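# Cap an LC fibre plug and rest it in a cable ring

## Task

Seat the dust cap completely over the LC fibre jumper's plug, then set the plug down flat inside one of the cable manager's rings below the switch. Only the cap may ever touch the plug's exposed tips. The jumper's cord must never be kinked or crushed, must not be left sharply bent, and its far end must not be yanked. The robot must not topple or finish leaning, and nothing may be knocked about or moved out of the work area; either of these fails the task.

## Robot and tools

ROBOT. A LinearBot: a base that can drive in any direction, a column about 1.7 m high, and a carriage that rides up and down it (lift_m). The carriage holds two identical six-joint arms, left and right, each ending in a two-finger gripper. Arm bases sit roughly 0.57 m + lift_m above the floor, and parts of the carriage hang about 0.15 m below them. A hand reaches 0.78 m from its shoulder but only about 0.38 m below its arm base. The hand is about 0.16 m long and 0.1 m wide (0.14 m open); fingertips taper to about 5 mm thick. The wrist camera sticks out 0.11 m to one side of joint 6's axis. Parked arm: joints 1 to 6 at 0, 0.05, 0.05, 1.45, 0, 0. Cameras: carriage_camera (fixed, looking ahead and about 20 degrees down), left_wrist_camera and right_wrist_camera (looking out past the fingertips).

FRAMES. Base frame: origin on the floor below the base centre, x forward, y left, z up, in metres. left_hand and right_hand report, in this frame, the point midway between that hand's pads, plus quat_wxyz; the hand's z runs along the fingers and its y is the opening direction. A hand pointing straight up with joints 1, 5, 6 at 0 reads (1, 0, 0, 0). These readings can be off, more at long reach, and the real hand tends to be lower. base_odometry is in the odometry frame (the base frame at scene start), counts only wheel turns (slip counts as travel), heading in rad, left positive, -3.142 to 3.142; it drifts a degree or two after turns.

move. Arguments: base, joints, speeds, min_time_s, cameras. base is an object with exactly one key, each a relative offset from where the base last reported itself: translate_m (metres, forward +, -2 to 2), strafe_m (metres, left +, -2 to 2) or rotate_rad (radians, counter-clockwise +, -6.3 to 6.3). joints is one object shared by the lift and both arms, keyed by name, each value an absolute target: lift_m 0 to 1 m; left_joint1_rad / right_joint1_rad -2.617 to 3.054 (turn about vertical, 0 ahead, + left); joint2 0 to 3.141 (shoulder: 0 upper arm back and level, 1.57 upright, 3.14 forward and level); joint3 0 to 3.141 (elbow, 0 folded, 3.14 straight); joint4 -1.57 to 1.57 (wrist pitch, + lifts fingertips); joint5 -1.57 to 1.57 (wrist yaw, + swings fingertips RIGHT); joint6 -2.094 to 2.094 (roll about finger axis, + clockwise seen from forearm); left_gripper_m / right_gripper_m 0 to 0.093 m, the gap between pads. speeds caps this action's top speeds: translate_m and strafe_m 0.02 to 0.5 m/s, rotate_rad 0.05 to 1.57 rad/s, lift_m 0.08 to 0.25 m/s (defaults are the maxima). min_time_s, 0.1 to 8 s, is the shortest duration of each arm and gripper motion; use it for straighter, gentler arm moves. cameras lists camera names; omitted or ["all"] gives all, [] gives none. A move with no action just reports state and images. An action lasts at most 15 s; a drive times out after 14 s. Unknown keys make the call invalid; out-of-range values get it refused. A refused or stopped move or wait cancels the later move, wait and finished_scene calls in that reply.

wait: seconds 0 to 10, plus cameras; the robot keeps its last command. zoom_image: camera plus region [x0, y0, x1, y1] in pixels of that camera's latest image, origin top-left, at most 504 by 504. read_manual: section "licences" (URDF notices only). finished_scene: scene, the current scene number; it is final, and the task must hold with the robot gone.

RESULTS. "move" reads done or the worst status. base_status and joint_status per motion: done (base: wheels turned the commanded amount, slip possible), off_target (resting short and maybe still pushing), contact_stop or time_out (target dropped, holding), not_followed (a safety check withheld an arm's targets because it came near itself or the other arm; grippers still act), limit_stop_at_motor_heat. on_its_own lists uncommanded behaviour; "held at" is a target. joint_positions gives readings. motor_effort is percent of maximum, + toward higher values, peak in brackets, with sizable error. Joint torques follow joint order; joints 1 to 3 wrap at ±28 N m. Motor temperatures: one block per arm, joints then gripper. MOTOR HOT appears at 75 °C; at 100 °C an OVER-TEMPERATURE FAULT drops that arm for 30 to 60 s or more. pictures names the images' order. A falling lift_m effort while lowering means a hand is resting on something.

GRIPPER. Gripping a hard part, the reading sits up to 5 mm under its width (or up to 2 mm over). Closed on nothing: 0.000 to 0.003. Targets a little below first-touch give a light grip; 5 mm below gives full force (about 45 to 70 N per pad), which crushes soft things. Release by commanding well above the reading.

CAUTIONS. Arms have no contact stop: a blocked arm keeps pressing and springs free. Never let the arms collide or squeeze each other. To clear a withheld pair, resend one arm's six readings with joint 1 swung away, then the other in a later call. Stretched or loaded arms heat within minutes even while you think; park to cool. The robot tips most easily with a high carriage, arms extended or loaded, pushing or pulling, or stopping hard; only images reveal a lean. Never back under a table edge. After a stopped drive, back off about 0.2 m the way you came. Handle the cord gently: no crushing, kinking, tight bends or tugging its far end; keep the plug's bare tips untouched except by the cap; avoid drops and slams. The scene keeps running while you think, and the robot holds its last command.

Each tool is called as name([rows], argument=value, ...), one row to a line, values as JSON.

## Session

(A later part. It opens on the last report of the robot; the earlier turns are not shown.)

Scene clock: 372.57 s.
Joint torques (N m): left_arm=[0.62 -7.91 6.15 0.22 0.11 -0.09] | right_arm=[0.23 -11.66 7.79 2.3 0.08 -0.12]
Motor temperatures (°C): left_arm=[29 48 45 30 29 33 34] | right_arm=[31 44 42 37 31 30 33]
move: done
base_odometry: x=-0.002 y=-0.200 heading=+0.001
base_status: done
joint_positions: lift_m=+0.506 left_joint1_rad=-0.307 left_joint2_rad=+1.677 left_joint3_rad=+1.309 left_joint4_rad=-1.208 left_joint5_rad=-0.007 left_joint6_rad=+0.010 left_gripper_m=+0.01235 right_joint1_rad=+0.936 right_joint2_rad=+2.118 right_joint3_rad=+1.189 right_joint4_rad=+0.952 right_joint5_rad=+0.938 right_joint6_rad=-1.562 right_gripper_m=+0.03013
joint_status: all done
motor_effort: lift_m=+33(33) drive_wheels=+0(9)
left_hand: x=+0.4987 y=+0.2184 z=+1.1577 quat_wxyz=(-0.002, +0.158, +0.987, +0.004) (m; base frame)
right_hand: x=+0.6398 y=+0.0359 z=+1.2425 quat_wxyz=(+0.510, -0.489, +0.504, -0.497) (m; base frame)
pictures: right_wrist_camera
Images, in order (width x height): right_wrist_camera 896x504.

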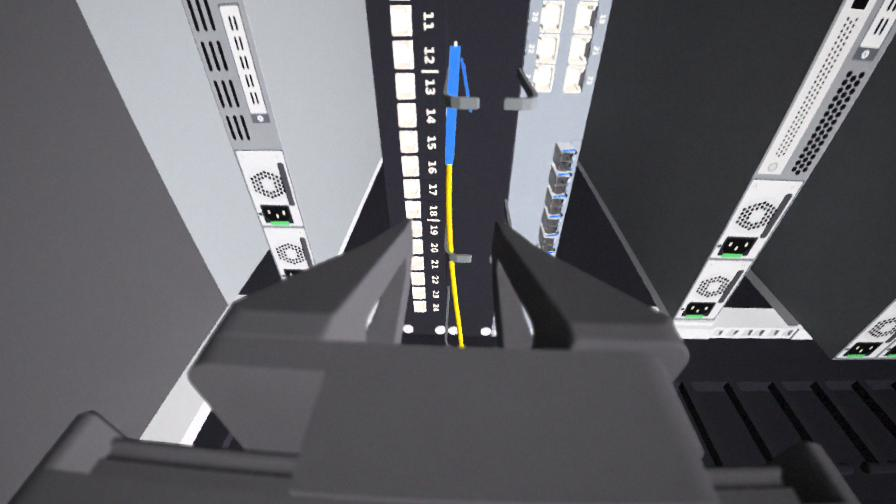

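move(base={"strafe_m": 0.0185}, speeds={"strafe_m": 0.03}, cameras=[])

move(base={"translate_m": 0.025}, speeds={"translate_m": 0.03}, cameras=["right_wrist_camera", "carriage_camera"])

zoom_image(camera="right_wrist_camera", region=[340, 80, 580, 320])

Scene clock: 380.80 s.
Joint torques (N m): left_arm=[0.23 -7.87 6.12 0.22 0.1 -0.08] | right_arm=[0.14 -11.59 7.77 2.3 0.07 -0.12]
Motor temperatures (°C): left_arm=[29 48 45 30 29 33 34] | right_arm=[31 46 42 38 31 30 33]
move: done
base_odometry: x=-0.002 y=-0.181 heading=+0.001
base_status: done
joint_positions: lift_m=+0.506 left_joint1_rad=-0.302 left_joint2_rad=+1.677 left_joint3_rad=+1.309 left_joint4_rad=-1.208 left_joint5_rad=-0.005 left_joint6_rad=+0.010 left_gripper_m=+0.01235 right_joint1_rad=+0.937 right_joint2_rad=+2.118 right_joint3_rad=+1.189 right_joint4_rad=+0.952 right_joint5_rad=+0.938 right_joint6_rad=-1.562 right_gripper_m=+0.03013
joint_status: not commanded
motor_effort: lift_m=+33(33) drive_wheels=+0(5)
left_hand: x=+0.4990 y=+0.2195 z=+1.1577 quat_wxyz=(-0.002, +0.155, +0.988, +0.003) (m; base frame)
right_hand: x=+0.6396 y=+0.0360 z=+1.2425 quat_wxyz=(+0.510, -0.489, +0.504, -0.497) (m; base frame)
pictures: none
No camera images: "cameras" was empty.

Scene clock: 382.07 s.
Joint torques (N m): left_arm=[0.18 -7.9 6.11 0.22 0.11 -0.09] | right_arm=[0.18 -11.71 7.77 2.31 0.07 -0.11]
Motor temperatures (°C): left_arm=[29 48 45 30 29 33 34] | right_arm=[31 46 42 38 31 30 33]
move: done
base_odometry: x=+0.023 y=-0.181 heading=+0.000
base_status: done
joint_positions: lift_m=+0.506 left_joint1_rad=-0.302 left_joint2_rad=+1.677 left_joint3_rad=+1.309 left_joint4_rad=-1.208 left_joint5_rad=-0.005 left_joint6_rad=+0.010 left_gripper_m=+0.01235 right_joint1_rad=+0.936 right_joint2_rad=+2.118 right_joint3_rad=+1.189 right_joint4_rad=+0.952 right_joint5_rad=+0.939 right_joint6_rad=-1.562 right_gripper_m=+0.03013
joint_status: not commanded
motor_effort: lift_m=+33(33) drive_wheels=+4(9)
left_hand: x=+0.4990 y=+0.2194 z=+1.1577 quat_wxyz=(-0.002, +0.155, +0.988, +0.003) (m; base frame)
right_hand: x=+0.6398 y=+0.0357 z=+1.2425 quat_wxyz=(+0.510, -0.489, +0.504, -0.497) (m; base frame)
pictures: carriage_camera, right_wrist_camera
Images, in order (width x height): carriage_camera 896x504, right_wrist_camera 896x504.

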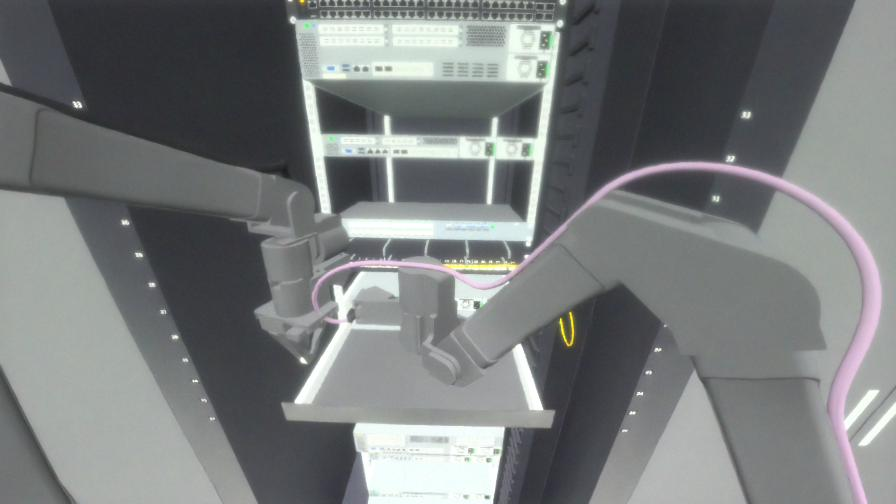

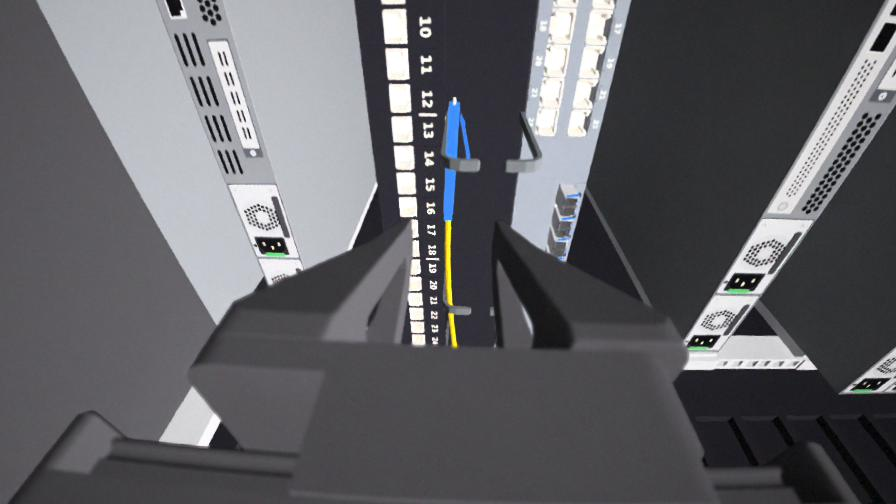

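Scaled by 2.100 from the camera's 896x504 image, which has a finer 1280x720 frame.

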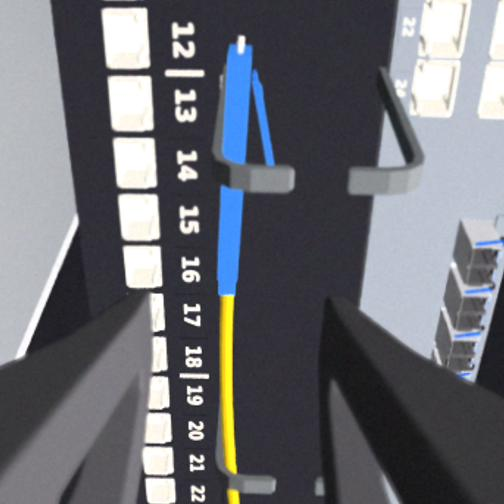

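move(base={"translate_m": 0.018}, joints={"lift_m": 0.504}, speeds={"translate_m": 0.03}, cameras=["right_wrist_camera"])

zoom_image(camera="right_wrist_camera", region=[340, 80, 580, 320])

Scene clock: 388.50 s.
Joint torques (N m): left_arm=[0.21 -7.79 6.24 0.23 0.1 -0.08] | right_arm=[0.1 -11.73 7.77 2.31 0.07 -0.11]
Motor temperatures (°C): left_arm=[29 48 45 30 29 33 34] | right_arm=[31 46 43 38 31 30 33]
move: done
base_odometry: x=+0.041 y=-0.182 heading=+0.000
base_status: done
joint_positions: lift_m=+0.504 left_joint1_rad=-0.302 left_joint2_rad=+1.676 left_joint3_rad=+1.308 left_joint4_rad=-1.209 left_joint5_rad=-0.005 left_joint6_rad=+0.010 left_gripper_m=+0.01235 right_joint1_rad=+0.936 right_joint2_rad=+2.118 right_joint3_rad=+1.189 right_joint4_rad=+0.952 right_joint5_rad=+0.939 right_joint6_rad=-1.562 right_gripper_m=+0.03013
joint_status: all done
motor_effort: lift_m=+33(33) drive_wheels=+5(9)
left_hand: x=+0.4985 y=+0.2196 z=+1.1563 quat_wxyz=(-0.003, +0.155, +0.988, +0.003) (m; base frame)
right_hand: x=+0.6398 y=+0.0356 z=+1.2410 quat_wxyz=(+0.509, -0.489, +0.504, -0.497) (m; base frame)
pictures: right_wrist_camera
Images, in order (width x height): right_wrist_camera 896x504.

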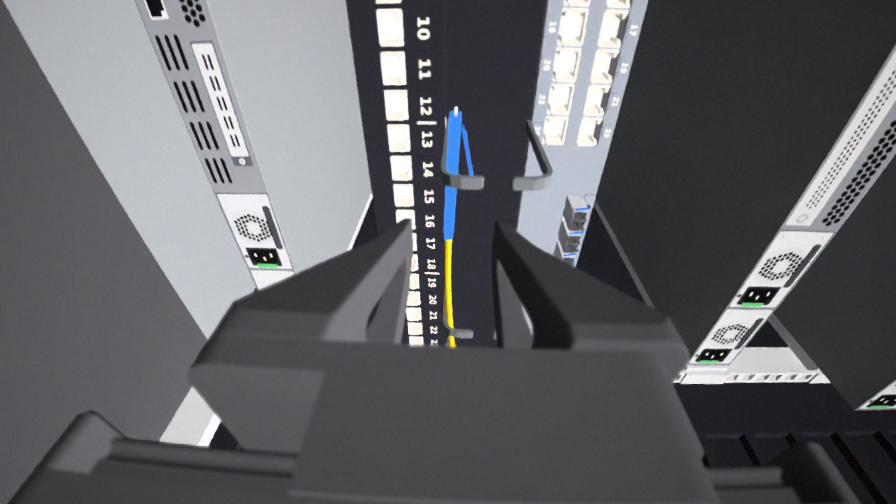

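Scaled by 2.100 from the camera's 896x504 image, which has a finer 1280x720 frame.

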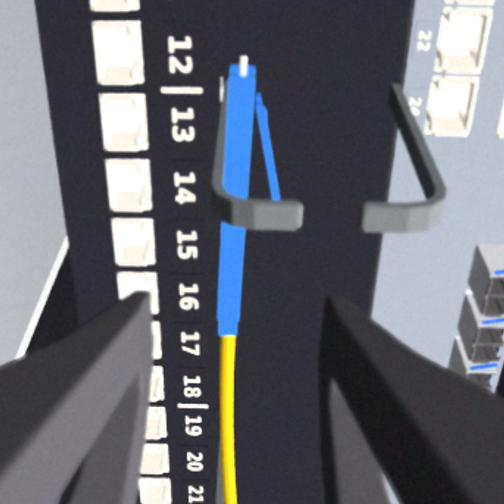

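move(base={"strafe_m": -0.010}, speeds={"strafe_m": 0.03}, cameras=[])

move(base={"translate_m": 0.018}, speeds={"translate_m": 0.03}, cameras=["right_wrist_camera"])

zoom_image(camera="right_wrist_camera", region=[340, 80, 580, 320])

Scene clock: 411.80 s.
Joint torques (N m): left_arm=[0.21 -7.84 6.17 0.25 0.09 -0.09] | right_arm=[0.31 -11.73 7.77 2.31 0.07 -0.11]
Motor temperatures (°C): left_arm=[29 48 45 30 29 33 34] | right_arm=[31 48 43 40 31 30 33]
move: done
base_odometry: x=+0.041 y=-0.192 heading=+0.000
base_status: done
joint_positions: lift_m=+0.504 left_joint1_rad=-0.301 left_joint2_rad=+1.676 left_joint3_rad=+1.308 left_joint4_rad=-1.209 left_joint5_rad=-0.004 left_joint6_rad=+0.010 left_gripper_m=+0.01235 right_joint1_rad=+0.935 right_joint2_rad=+2.118 right_joint3_rad=+1.189 right_joint4_rad=+0.952 right_joint5_rad=+0.939 right_joint6_rad=-1.562 right_gripper_m=+0.03013
joint_status: not commanded
motor_effort: lift_m=+33(33) drive_wheels=-1(10)
left_hand: x=+0.4985 y=+0.2196 z=+1.1563 quat_wxyz=(-0.003, +0.155, +0.988, +0.002) (m; base frame)
right_hand: x=+0.6400 y=+0.0353 z=+1.2410 quat_wxyz=(+0.509, -0.489, +0.504, -0.498) (m; base frame)
pictures: none
No camera images: "cameras" was empty.

Scene clock: 412.93 s.
Joint torques (N m): left_arm=[0.18 -7.86 6.23 0.23 0.08 -0.08] | right_arm=[0.16 -11.77 7.77 2.29 0.05 -0.11]
Motor temperatures (°C): left_arm=[29 48 45 30 29 33 34] | right_arm=[31 48 43 40 31 30 33]
move: done
base_odometry: x=+0.059 y=-0.192 heading=+0.000
base_status: done
joint_positions: lift_m=+0.504 left_joint1_rad=-0.301 left_joint2_rad=+1.676 left_joint3_rad=+1.308 left_joint4_rad=-1.209 left_joint5_rad=-0.004 left_joint6_rad=+0.010 left_gripper_m=+0.01235 right_joint1_rad=+0.937 right_joint2_rad=+2.118 right_joint3_rad=+1.189 right_joint4_rad=+0.952 right_joint5_rad=+0.939 right_joint6_rad=-1.562 right_gripper_m=+0.03013
joint_status: not commanded
motor_effort: lift_m=+33(33) drive_wheels=+4(10)
left_hand: x=+0.4985 y=+0.2196 z=+1.1563 quat_wxyz=(-0.003, +0.155, +0.988, +0.002) (m; base frame)
right_hand: x=+0.6396 y=+0.0358 z=+1.2410 quat_wxyz=(+0.509, -0.489, +0.504, -0.497) (m; base frame)
pictures: right_wrist_camera
Images, in order (width x height): right_wrist_camera 896x504.

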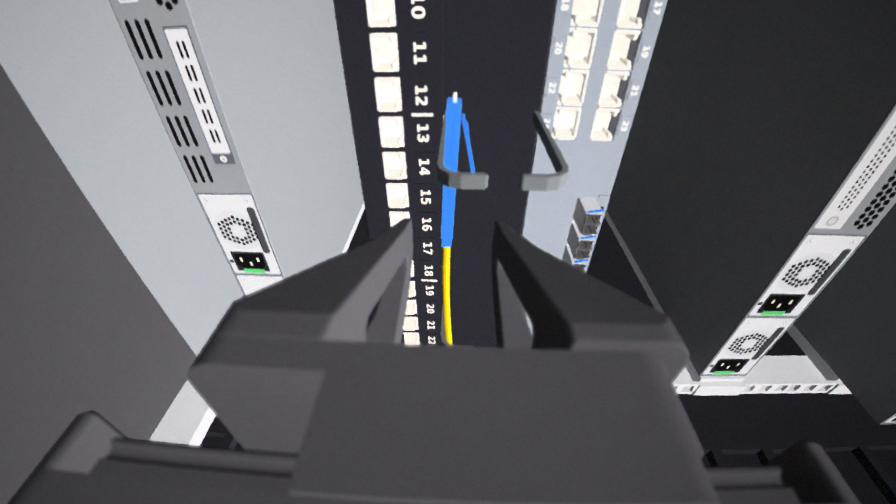

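Scaled by 2.100 from the camera's 896x504 image, which has a finer 1280x720 frame.

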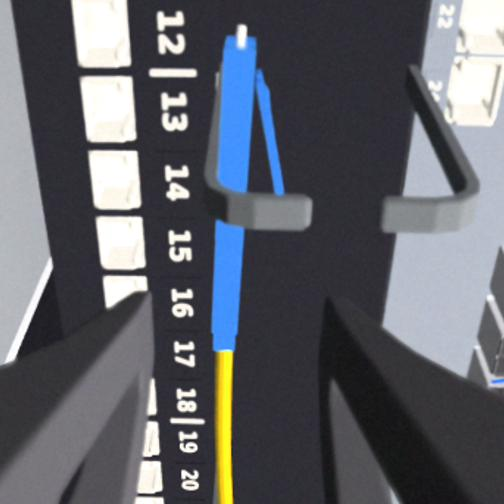

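move(base={"strafe_m": 0.006}, joints={"lift_m": 0.5018}, speeds={"strafe_m": 0.03}, cameras=[])

move(base={"translate_m": 0.007}, speeds={"translate_m": 0.02}, cameras=["right_wrist_camera"])

zoom_image(camera="right_wrist_camera", region=[340, 80, 580, 320])

Scene clock: 424.87 s.
Joint torques (N m): left_arm=[0.09 -7.8 6.3 0.24 0.08 -0.08] | right_arm=[-0.05 -11.7 7.79 2.32 0.06 -0.11]
Motor temperatures (°C): left_arm=[29 48 45 30 29 33 35] | right_arm=[31 49 44 41 31 30 33]
move: done
base_odometry: x=+0.059 y=-0.186 heading=+0.000
base_status: done
joint_positions: lift_m=+0.502 left_joint1_rad=-0.300 left_joint2_rad=+1.676 left_joint3_rad=+1.307 left_joint4_rad=-1.209 left_joint5_rad=-0.003 left_joint6_rad=+0.010 left_gripper_m=+0.01235 right_joint1_rad=+0.939 right_joint2_rad=+2.118 right_joint3_rad=+1.189 right_joint4_rad=+0.951 right_joint5_rad=+0.940 right_joint6_rad=-1.562 right_gripper_m=+0.03013
joint_status: all done
motor_effort: lift_m=+34(35) drive_wheels=-1(6)
left_hand: x=+0.4983 y=+0.2199 z=+1.1539 quat_wxyz=(-0.003, +0.154, +0.988, +0.002) (m; base frame)
right_hand: x=+0.6387 y=+0.0369 z=+1.2384 quat_wxyz=(+0.510, -0.490, +0.503, -0.497) (m; base frame)
pictures: none
No camera images: "cameras" was empty.

Scene clock: 425.73 s.
Joint torques (N m): left_arm=[0.06 -7.77 6.3 0.23 0.07 -0.08] | right_arm=[0.06 -11.73 7.77 2.3 0.08 -0.11]
Motor temperatures (°C): left_arm=[29 48 45 30 29 33 35] | right_arm=[31 49 44 41 31 30 33]
move: done
base_odometry: x=+0.066 y=-0.186 heading=-0.001
base_status: done
joint_positions: lift_m=+0.502 left_joint1_rad=-0.300 left_joint2_rad=+1.676 left_joint3_rad=+1.307 left_joint4_rad=-1.209 left_joint5_rad=-0.003 left_joint6_rad=+0.010 left_gripper_m=+0.01235 right_joint1_rad=+0.938 right_joint2_rad=+2.118 right_joint3_rad=+1.189 right_joint4_rad=+0.951 right_joint5_rad=+0.940 right_joint6_rad=-1.562 right_gripper_m=+0.03013
joint_status: not commanded
motor_effort: lift_m=+34(34) drive_wheels=+1(14)
left_hand: x=+0.4982 y=+0.2199 z=+1.1539 quat_wxyz=(-0.003, +0.154, +0.988, +0.002) (m; base frame)
right_hand: x=+0.6393 y=+0.0361 z=+1.2384 quat_wxyz=(+0.509, -0.489, +0.504, -0.497) (m; base frame)
pictures: right_wrist_camera
Images, in order (width x height): right_wrist_camera 896x504.

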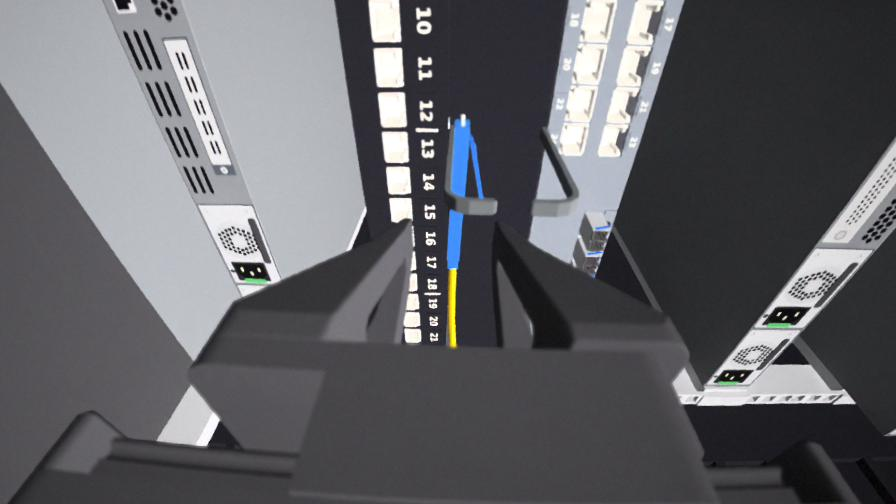

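Scaled by 2.100 from the camera's 896x504 image, which has a finer 1280x720 frame.

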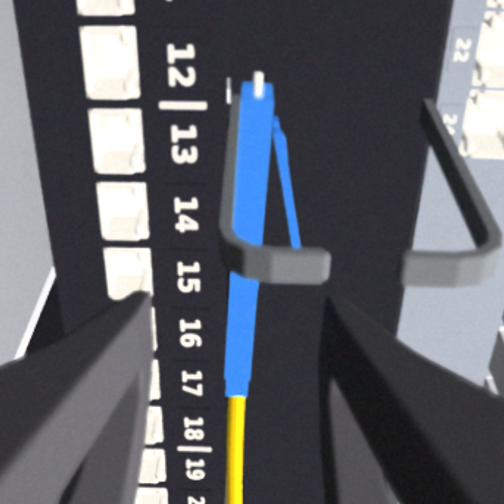

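move()

zoom_image(camera="right_wrist_camera", region=[340, 80, 580, 320])

Scene clock: 452.23 s.
Joint torques (N m): left_arm=[0.06 -7.76 6.28 0.23 0.08 -0.08] | right_arm=[0.02 -11.7 7.77 2.32 0.06 -0.11]
Motor temperatures (°C): left_arm=[29 49 44 30 29 33 35] | right_arm=[31 50 44 42 31 30 33]
base_odometry: x=+0.066 y=-0.186 heading=-0.001
base_status: done
joint_positions: lift_m=+0.502 left_joint1_rad=-0.300 left_joint2_rad=+1.676 left_joint3_rad=+1.307 left_joint4_rad=-1.209 left_joint5_rad=-0.003 left_joint6_rad=+0.010 left_gripper_m=+0.01235 right_joint1_rad=+0.938 right_joint2_rad=+2.118 right_joint3_rad=+1.189 right_joint4_rad=+0.951 right_joint5_rad=+0.940 right_joint6_rad=-1.562 right_gripper_m=+0.03013
joint_status: not commanded
motor_effort: lift_m=+34(34) drive_wheels=+2(14)
left_hand: x=+0.4982 y=+0.2199 z=+1.1539 quat_wxyz=(-0.003, +0.154, +0.988, +0.002) (m; base frame)
right_hand: x=+0.6393 y=+0.0361 z=+1.2384 quat_wxyz=(+0.509, -0.489, +0.504, -0.497) (m; base frame)
pictures: carriage_camera, left_wrist_camera, right_wrist_camera
Images, in order (width x height): carriage_camera 896x504, left_wrist_camera 896x504, right_wrist_camera 896x504.

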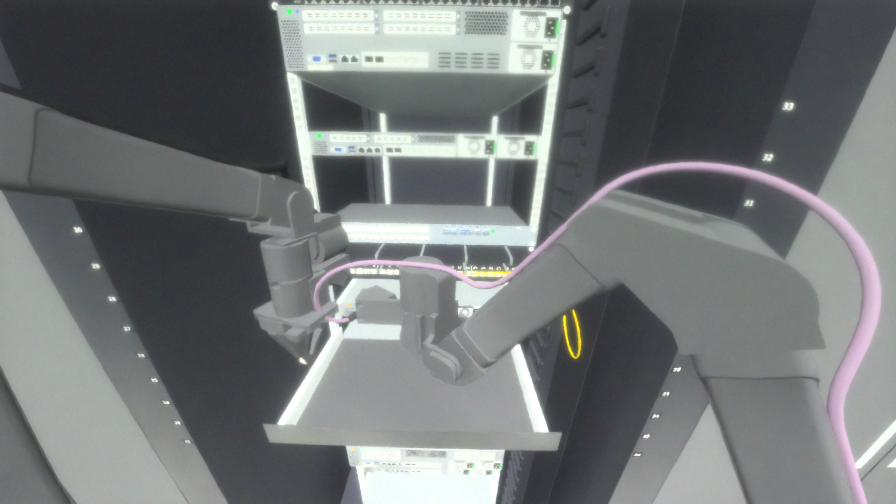

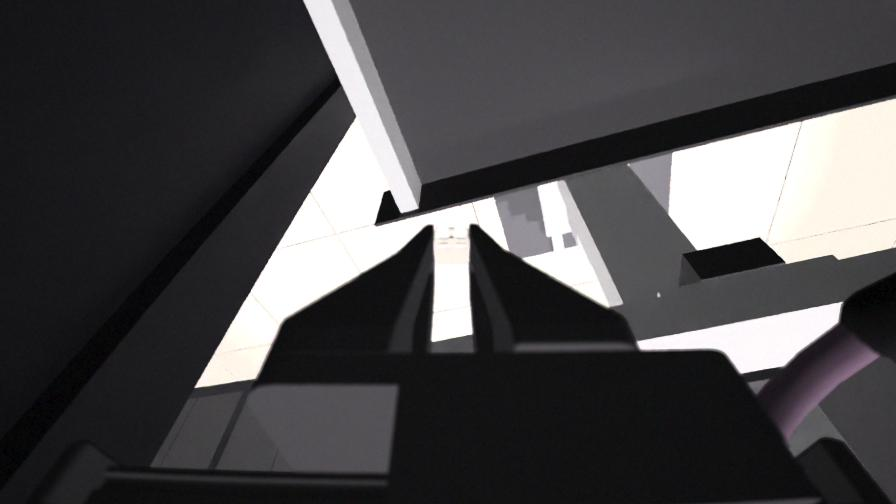

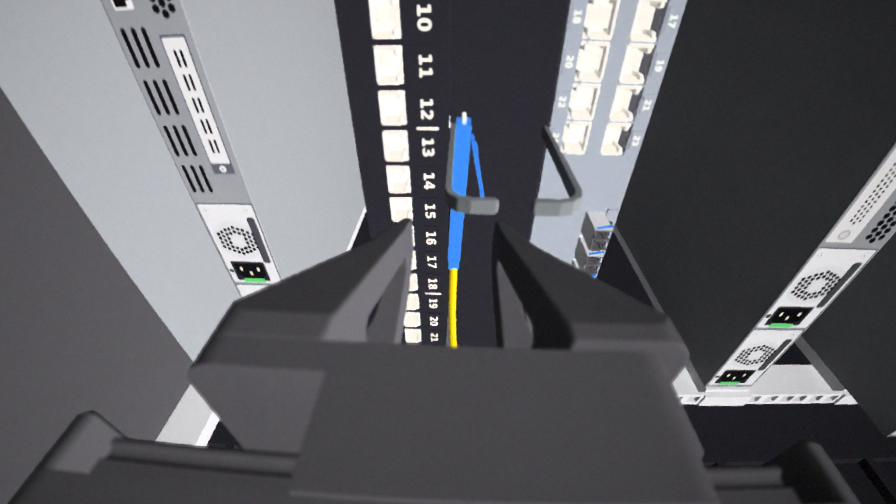

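Scaled by 2.100 from the camera's 896x504 image, which has a finer 1280x720 frame.

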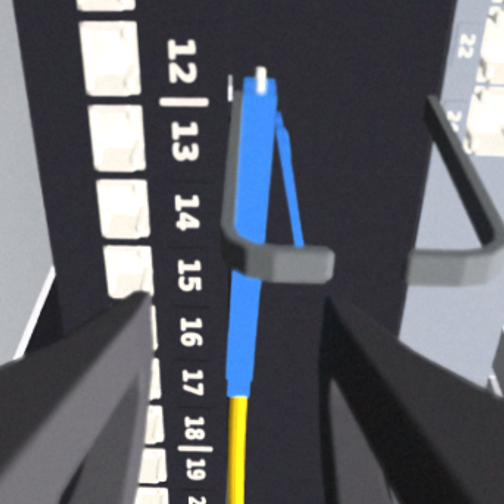

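move(base={"translate_m": 0.006}, speeds={"translate_m": 0.02}, cameras=["right_wrist_camera"])

zoom_image(camera="right_wrist_camera", region=[340, 80, 580, 320])

Scene clock: 460.30 s.
Joint torques (N m): left_arm=[0.08 -7.79 6.27 0.25 0.08 -0.08] | right_arm=[0.02 -11.67 7.76 2.31 0.04 -0.11]
Motor temperatures (°C): left_arm=[29 49 44 30 29 33 35] | right_arm=[31 50 44 43 31 30 33]
move: done
base_odometry: x=+0.072 y=-0.186 heading=-0.001
base_status: done
joint_positions: lift_m=+0.502 left_joint1_rad=-0.300 left_joint2_rad=+1.676 left_joint3_rad=+1.307 left_joint4_rad=-1.210 left_joint5_rad=-0.003 left_joint6_rad=+0.010 left_gripper_m=+0.01235 right_joint1_rad=+0.938 right_joint2_rad=+2.118 right_joint3_rad=+1.189 right_joint4_rad=+0.951 right_joint5_rad=+0.941 right_joint6_rad=-1.562 right_gripper_m=+0.03013
joint_status: not commanded
motor_effort: lift_m=+34(34) drive_wheels=-1(12)
left_hand: x=+0.4981 y=+0.2200 z=+1.1539 quat_wxyz=(-0.003, +0.154, +0.988, +0.002) (m; base frame)
right_hand: x=+0.6393 y=+0.0361 z=+1.2384 quat_wxyz=(+0.509, -0.489, +0.504, -0.497) (m; base frame)
pictures: right_wrist_camera
Images, in order (width x height): right_wrist_camera 896x504.

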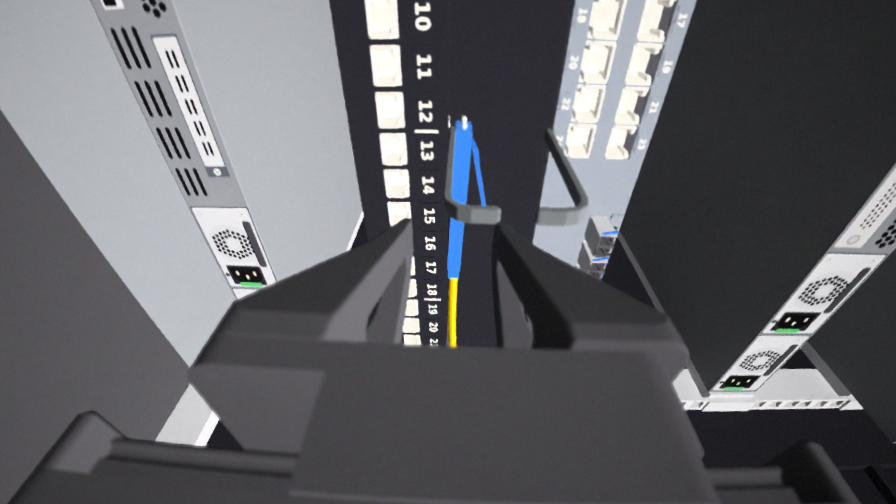

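Scaled by 2.100 from the camera's 896x504 image, which has a finer 1280x720 frame.

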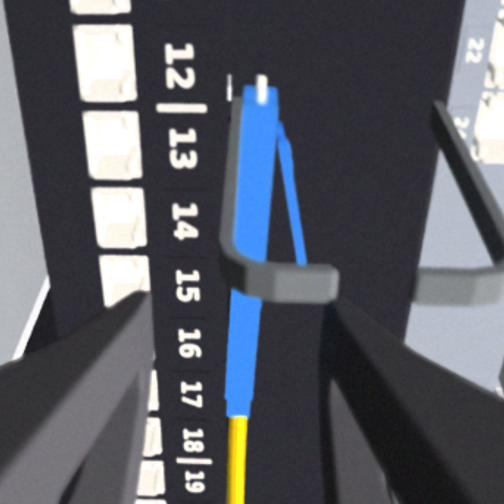

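move(base={"strafe_m": -0.002}, speeds={"strafe_m": 0.02}, cameras=["right_wrist_camera"])

move(joints={"right_gripper_m": 0.012}, min_time_s=2, cameras=["right_wrist_camera"])

zoom_image(camera="right_wrist_camera", region=[340, 80, 580, 320])

Scene clock: 477.20 s.
Joint torques (N m): left_arm=[0.16 -7.79 6.27 0.24 0.07 -0.08] | right_arm=[0.01 -11.74 7.79 2.31 0.07 -0.11]
Motor temperatures (°C): left_arm=[29 49 44 30 29 33 35] | right_arm=[31 50 45 44 31 30 33]
move: done
base_odometry: x=+0.072 y=-0.188 heading=-0.001
base_status: done
joint_positions: lift_m=+0.502 left_joint1_rad=-0.301 left_joint2_rad=+1.676 left_joint3_rad=+1.307 left_joint4_rad=-1.210 left_joint5_rad=-0.002 left_joint6_rad=+0.009 left_gripper_m=+0.01235 right_joint1_rad=+0.938 right_joint2_rad=+2.118 right_joint3_rad=+1.189 right_joint4_rad=+0.951 right_joint5_rad=+0.941 right_joint6_rad=-1.562 right_gripper_m=+0.03013
joint_status: not commanded
motor_effort: lift_m=+34(34) drive_wheels=+1(6)
left_hand: x=+0.4980 y=+0.2196 z=+1.1539 quat_wxyz=(-0.004, +0.154, +0.988, +0.001) (m; base frame)
right_hand: x=+0.6393 y=+0.0361 z=+1.2384 quat_wxyz=(+0.509, -0.489, +0.504, -0.497) (m; base frame)
pictures: right_wrist_camera
Images, in order (width x height): right_wrist_camera 896x504.

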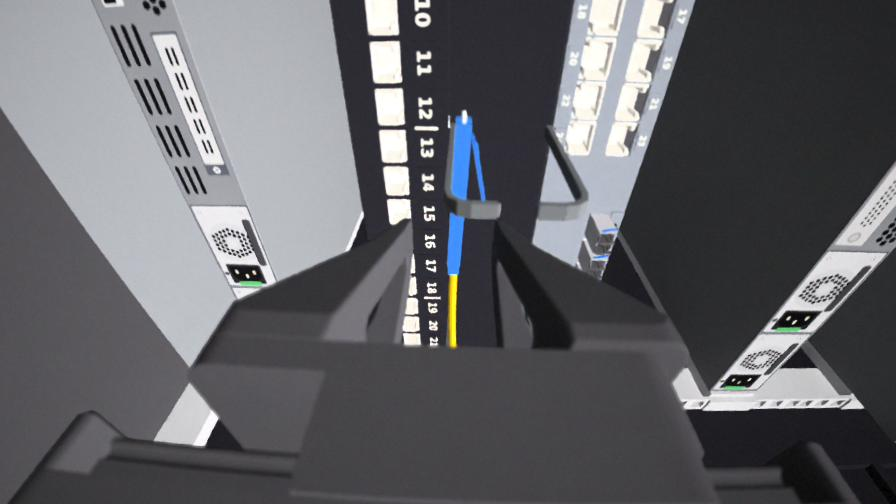

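Scene clock: 479.47 s.
Joint torques (N m): left_arm=[0.06 -7.82 6.26 0.23 0.08 -0.07] | right_arm=[0.02 -11.69 7.77 2.31 0.05 -0.11]
Motor temperatures (°C): left_arm=[29 49 44 30 29 33 35] | right_arm=[31 50 45 44 31 30 33]
move: done
base_odometry: x=+0.072 y=-0.188 heading=-0.001
base_status: not commanded
joint_positions: lift_m=+0.502 left_joint1_rad=-0.300 left_joint2_rad=+1.676 left_joint3_rad=+1.307 left_joint4_rad=-1.210 left_joint5_rad=-0.002 left_joint6_rad=+0.009 left_gripper_m=+0.01235 right_joint1_rad=+0.938 right_joint2_rad=+2.118 right_joint3_rad=+1.189 right_joint4_rad=+0.951 right_joint5_rad=+0.941 right_joint6_rad=-1.562 right_gripper_m=+0.01214
joint_status: all done
motor_effort: lift_m=+34(34) drive_wheels=+1(6)
left_hand: x=+0.4981 y=+0.2198 z=+1.1539 quat_wxyz=(-0.004, +0.154, +0.988, +0.001) (m; base frame)
right_hand: x=+0.6393 y=+0.0361 z=+1.2384 quat_wxyz=(+0.509, -0.489, +0.504, -0.497) (m; base frame)
pictures: right_wrist_camera
Images, in order (width x height): right_wrist_camera 896x504.

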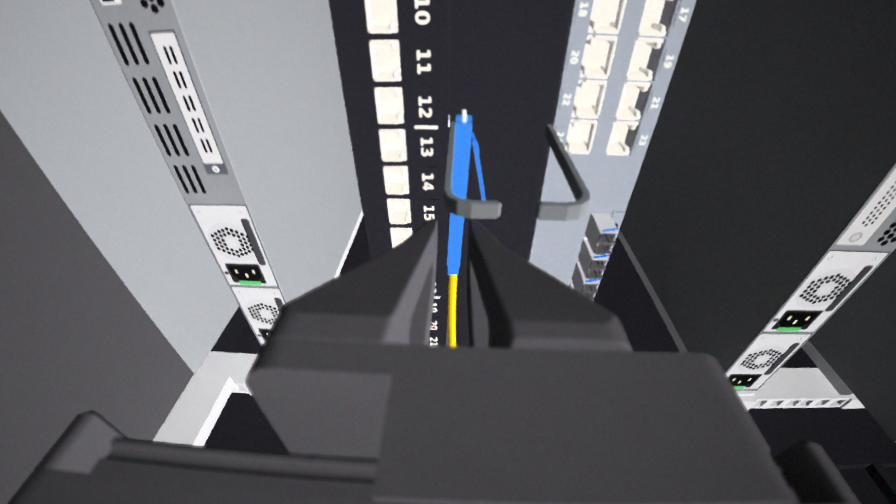

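Scaled by 2.100 from the camera's 896x504 image, which has a finer 1280x720 frame.

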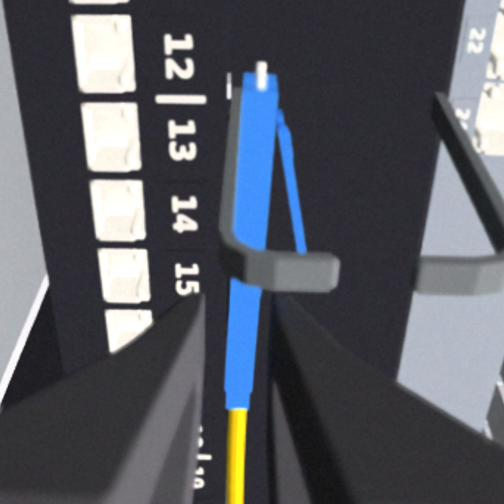

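move(joints={"right_gripper_m": 0.0}, min_time_s=3, cameras=["right_wrist_camera"])

zoom_image(camera="right_wrist_camera", region=[340, 80, 580, 320])

Scene clock: 485.70 s.
Joint torques (N m): left_arm=[0.09 -7.8 6.26 0.24 0.07 -0.08] | right_arm=[0.03 -11.71 7.77 2.26 0.05 -0.11]
Motor temperatures (°C): left_arm=[29 49 44 30 29 33 35] | right_arm=[31 50 45 44 31 30 33]
move: done
base_odometry: x=+0.072 y=-0.188 heading=-0.001
base_status: not commanded
joint_positions: lift_m=+0.502 left_joint1_rad=-0.300 left_joint2_rad=+1.676 left_joint3_rad=+1.307 left_joint4_rad=-1.210 left_joint5_rad=-0.002 left_joint6_rad=+0.009 left_gripper_m=+0.01235 right_joint1_rad=+0.938 right_joint2_rad=+2.118 right_joint3_rad=+1.189 right_joint4_rad=+0.955 right_joint5_rad=+0.941 right_joint6_rad=-1.562 right_gripper_m=+0.00338
joint_status: all done
motor_effort: lift_m=+34(34) drive_wheels=+3(4)
left_hand: x=+0.4981 y=+0.2198 z=+1.1539 quat_wxyz=(-0.004, +0.154, +0.988, +0.001) (m; base frame)
right_hand: x=+0.6392 y=+0.0361 z=+1.2392 quat_wxyz=(+0.511, -0.488, +0.504, -0.497) (m; base frame)
pictures: right_wrist_camera
Images, in order (width x height): right_wrist_camera 896x504.

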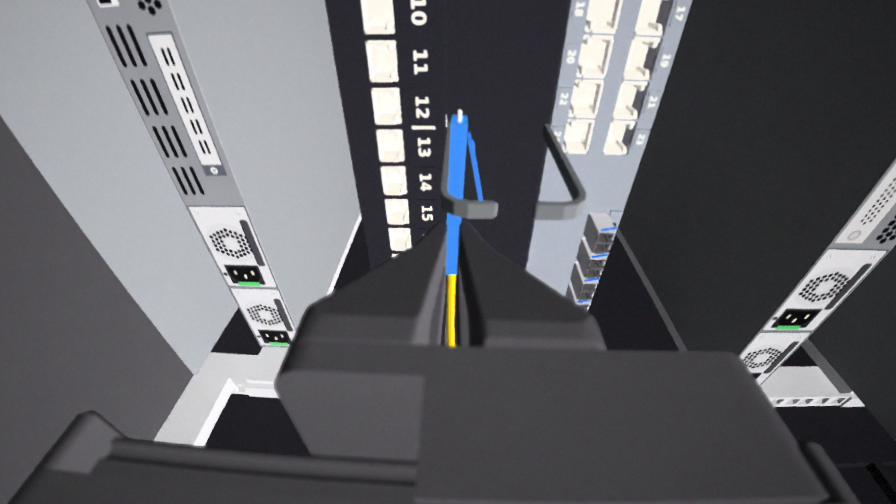

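Scaled by 2.100 from the camera's 896x504 image, which has a finer 1280x720 frame.

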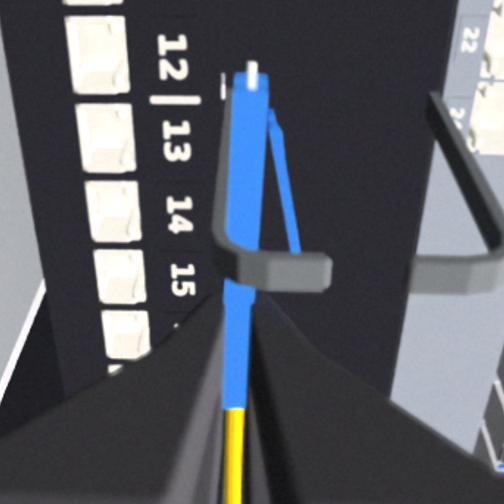

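move(joints={"lift_m": 0.510}, cameras=["right_wrist_camera"])

zoom_image(camera="right_wrist_camera", region=[340, 80, 580, 320])

Scene clock: 489.70 s.
Joint torques (N m): left_arm=[0.01 -7.73 6.35 0.24 0.07 -0.08] | right_arm=[-0.14 -11.85 7.57 2.24 0.05 -0.11]
Motor temperatures (°C): left_arm=[29 49 44 30 29 33 35] | right_arm=[31 50 45 44 31 30 33]
move: done
base_odometry: x=+0.072 y=-0.188 heading=-0.001
base_status: not commanded
joint_positions: lift_m=+0.510 left_joint1_rad=-0.300 left_joint2_rad=+1.675 left_joint3_rad=+1.307 left_joint4_rad=-1.209 left_joint5_rad=-0.002 left_joint6_rad=+0.009 left_gripper_m=+0.01235 right_joint1_rad=+0.938 right_joint2_rad=+2.119 right_joint3_rad=+1.192 right_joint4_rad=+0.956 right_joint5_rad=+0.941 right_joint6_rad=-1.563 right_gripper_m=+0.00338
joint_status: all done
motor_effort: lift_m=+35(42) drive_wheels=+2(5)
left_hand: x=+0.4982 y=+0.2197 z=+1.1622 quat_wxyz=(-0.003, +0.154, +0.988, +0.001) (m; base frame)
right_hand: x=+0.6395 y=+0.0363 z=+1.2478 quat_wxyz=(+0.511, -0.487, +0.504, -0.497) (m; base frame)
pictures: right_wrist_camera
Images, in order (width x height): right_wrist_camera 896x504.

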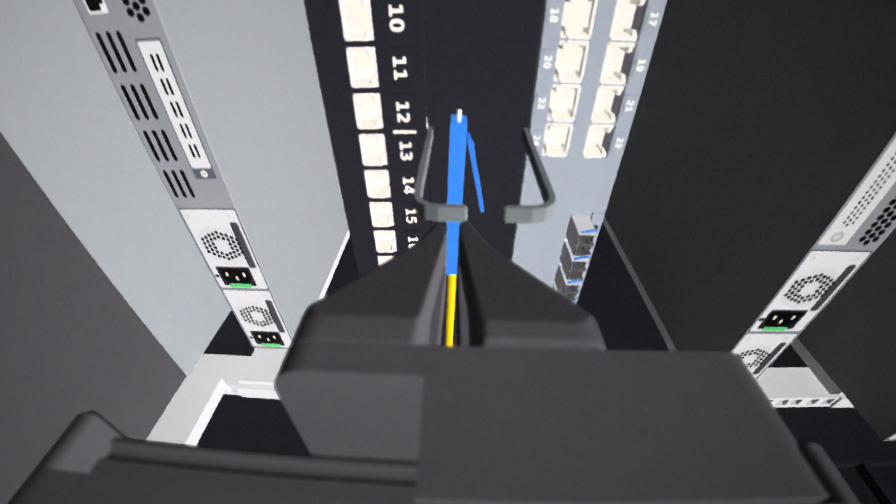

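Scaled by 2.100 from the camera's 896x504 image, which has a finer 1280x720 frame.

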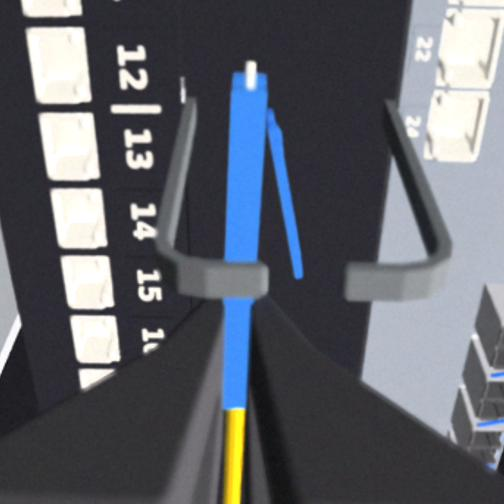

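move(joints={"lift_m": 0.5155}, cameras=["right_wrist_camera"])

zoom_image(camera="right_wrist_camera", region=[340, 80, 580, 320])

Scene clock: 496.40 s.
Joint torques (N m): left_arm=[0.08 -7.65 6.31 0.24 0.07 -0.08] | right_arm=[0.09 -11.85 7.46 2.27 0.05 -0.11]
Motor temperatures (°C): left_arm=[29 50 44 30 29 33 35] | right_arm=[31 50 45 43 31 30 33]
move: done
base_odometry: x=+0.072 y=-0.188 heading=-0.001
base_status: not commanded
joint_positions: lift_m=+0.515 left_joint1_rad=-0.300 left_joint2_rad=+1.674 left_joint3_rad=+1.307 left_joint4_rad=-1.209 left_joint5_rad=-0.002 left_joint6_rad=+0.009 left_gripper_m=+0.01235 right_joint1_rad=+0.937 right_joint2_rad=+2.119 right_joint3_rad=+1.193 right_joint4_rad=+0.954 right_joint5_rad=+0.941 right_joint6_rad=-1.563 right_gripper_m=+0.00338
joint_status: all done
motor_effort: lift_m=+35(43) drive_wheels=+3(5)
left_hand: x=+0.4983 y=+0.2197 z=+1.1680 quat_wxyz=(-0.002, +0.154, +0.988, +0.001) (m; base frame)
right_hand: x=+0.6397 y=+0.0363 z=+1.2532 quat_wxyz=(+0.511, -0.487, +0.504, -0.497) (m; base frame)
pictures: right_wrist_camera
Images, in order (width x height): right_wrist_camera 896x504.

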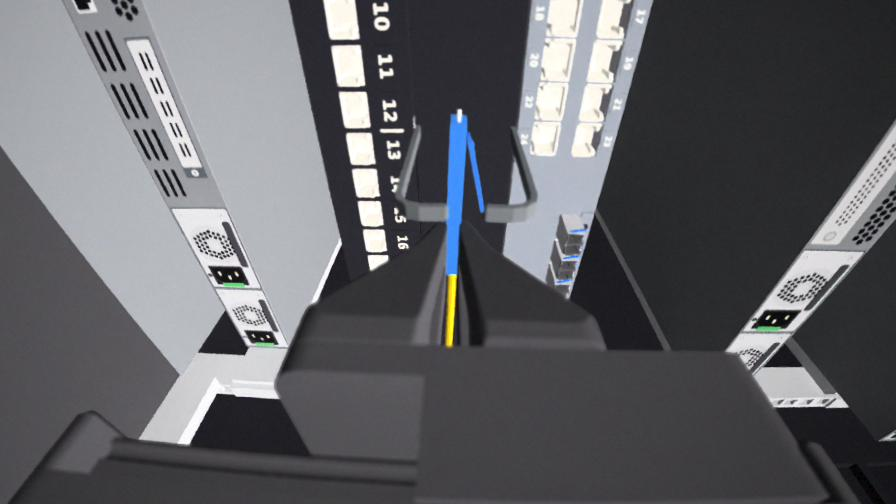

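Scaled by 2.100 from the camera's 896x504 image, which has a finer 1280x720 frame.

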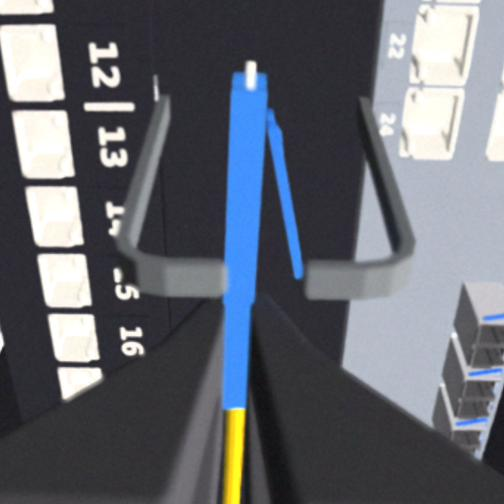

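move(joints={"lift_m": 0.516}, base={"translate_m": -0.008}, speeds={"translate_m": 0.02}, cameras=["right_wrist_camera"])

zoom_image(camera="right_wrist_camera", region=[340, 80, 580, 320])

Scene clock: 507.87 s.
Joint torques (N m): left_arm=[0.1 -7.65 6.28 0.23 0.07 -0.08] | right_arm=[0.09 -11.85 7.49 2.25 0.03 -0.11]
Motor temperatures (°C): left_arm=[29 49 44 30 29 33 35] | right_arm=[31 49 44 43 31 30 34]
move: done
base_odometry: x=+0.064 y=-0.188 heading=-0.001
base_status: done
joint_positions: lift_m=+0.516 left_joint1_rad=-0.300 left_joint2_rad=+1.674 left_joint3_rad=+1.307 left_joint4_rad=-1.209 left_joint5_rad=-0.002 left_joint6_rad=+0.009 left_gripper_m=+0.01235 right_joint1_rad=+0.937 right_joint2_rad=+2.119 right_joint3_rad=+1.193 right_joint4_rad=+0.956 right_joint5_rad=+0.942 right_joint6_rad=-1.563 right_gripper_m=+0.00338
joint_status: all done
motor_effort: lift_m=+37(39) drive_wheels=+0(7)
left_hand: x=+0.4983 y=+0.2197 z=+1.1683 quat_wxyz=(-0.002, +0.154, +0.988, +0.001) (m; base frame)
right_hand: x=+0.6400 y=+0.0359 z=+1.2538 quat_wxyz=(+0.511, -0.486, +0.505, -0.498) (m; base frame)
pictures: right_wrist_camera
Images, in order (width x height): right_wrist_camera 896x504.

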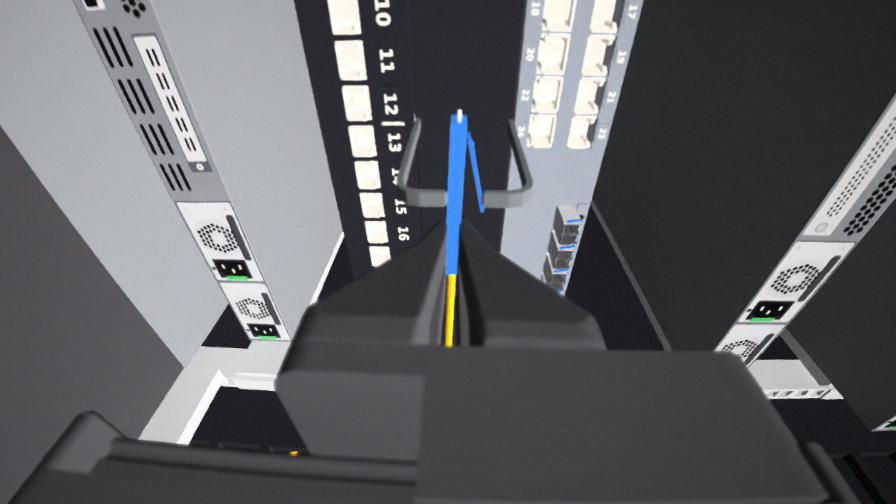

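Scaled by 2.100 from the camera's 896x504 image, which has a finer 1280x720 frame.

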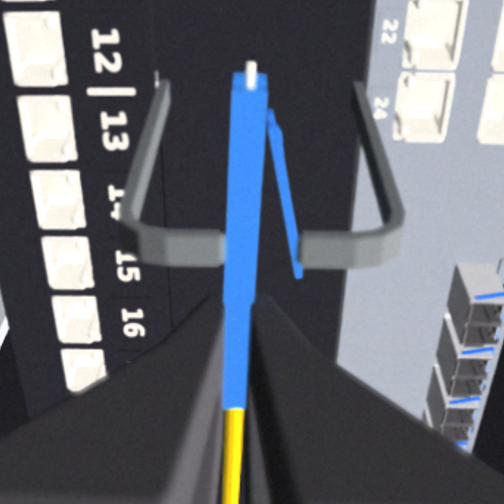

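move(base={"translate_m": -0.008}, speeds={"translate_m": 0.02}, cameras=["right_wrist_camera"])

zoom_image(camera="right_wrist_camera", region=[340, 80, 580, 320])

Scene clock: 512.90 s.
Joint torques (N m): left_arm=[0.09 -7.58 6.3 0.23 0.08 -0.09] | right_arm=[0.28 -11.88 7.45 2.25 0.02 -0.1]
Motor temperatures (°C): left_arm=[29 49 44 30 29 33 35] | right_arm=[31 49 44 43 31 30 34]
move: done
base_odometry: x=+0.056 y=-0.188 heading=+0.000
base_status: done
joint_positions: lift_m=+0.516 left_joint1_rad=-0.300 left_joint2_rad=+1.674 left_joint3_rad=+1.307 left_joint4_rad=-1.209 left_joint5_rad=-0.002 left_joint6_rad=+0.009 left_gripper_m=+0.01235 right_joint1_rad=+0.936 right_joint2_rad=+2.119 right_joint3_rad=+1.193 right_joint4_rad=+0.956 right_joint5_rad=+0.942 right_joint6_rad=-1.563 right_gripper_m=+0.00338
joint_status: not commanded
motor_effort: lift_m=+37(37) drive_wheels=-2(9)
left_hand: x=+0.4983 y=+0.2197 z=+1.1683 quat_wxyz=(-0.002, +0.154, +0.988, +0.001) (m; base frame)
right_hand: x=+0.6403 y=+0.0355 z=+1.2538 quat_wxyz=(+0.511, -0.486, +0.505, -0.498) (m; base frame)
pictures: right_wrist_camera
Images, in order (width x height): right_wrist_camera 896x504.

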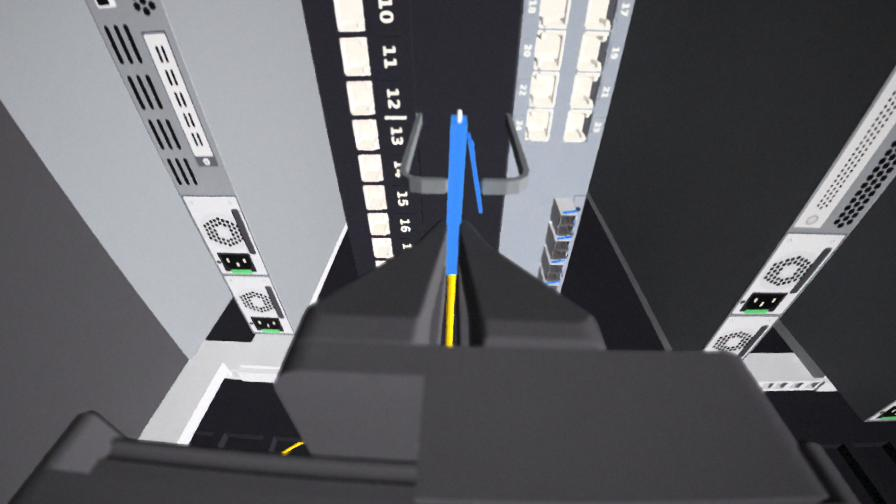

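Scaled by 2.100 from the camera's 896x504 image, which has a finer 1280x720 frame.

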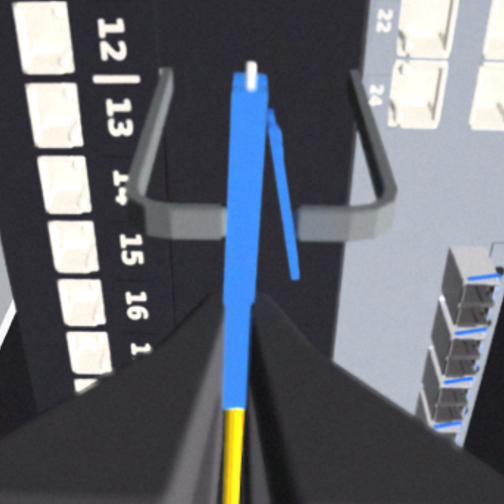

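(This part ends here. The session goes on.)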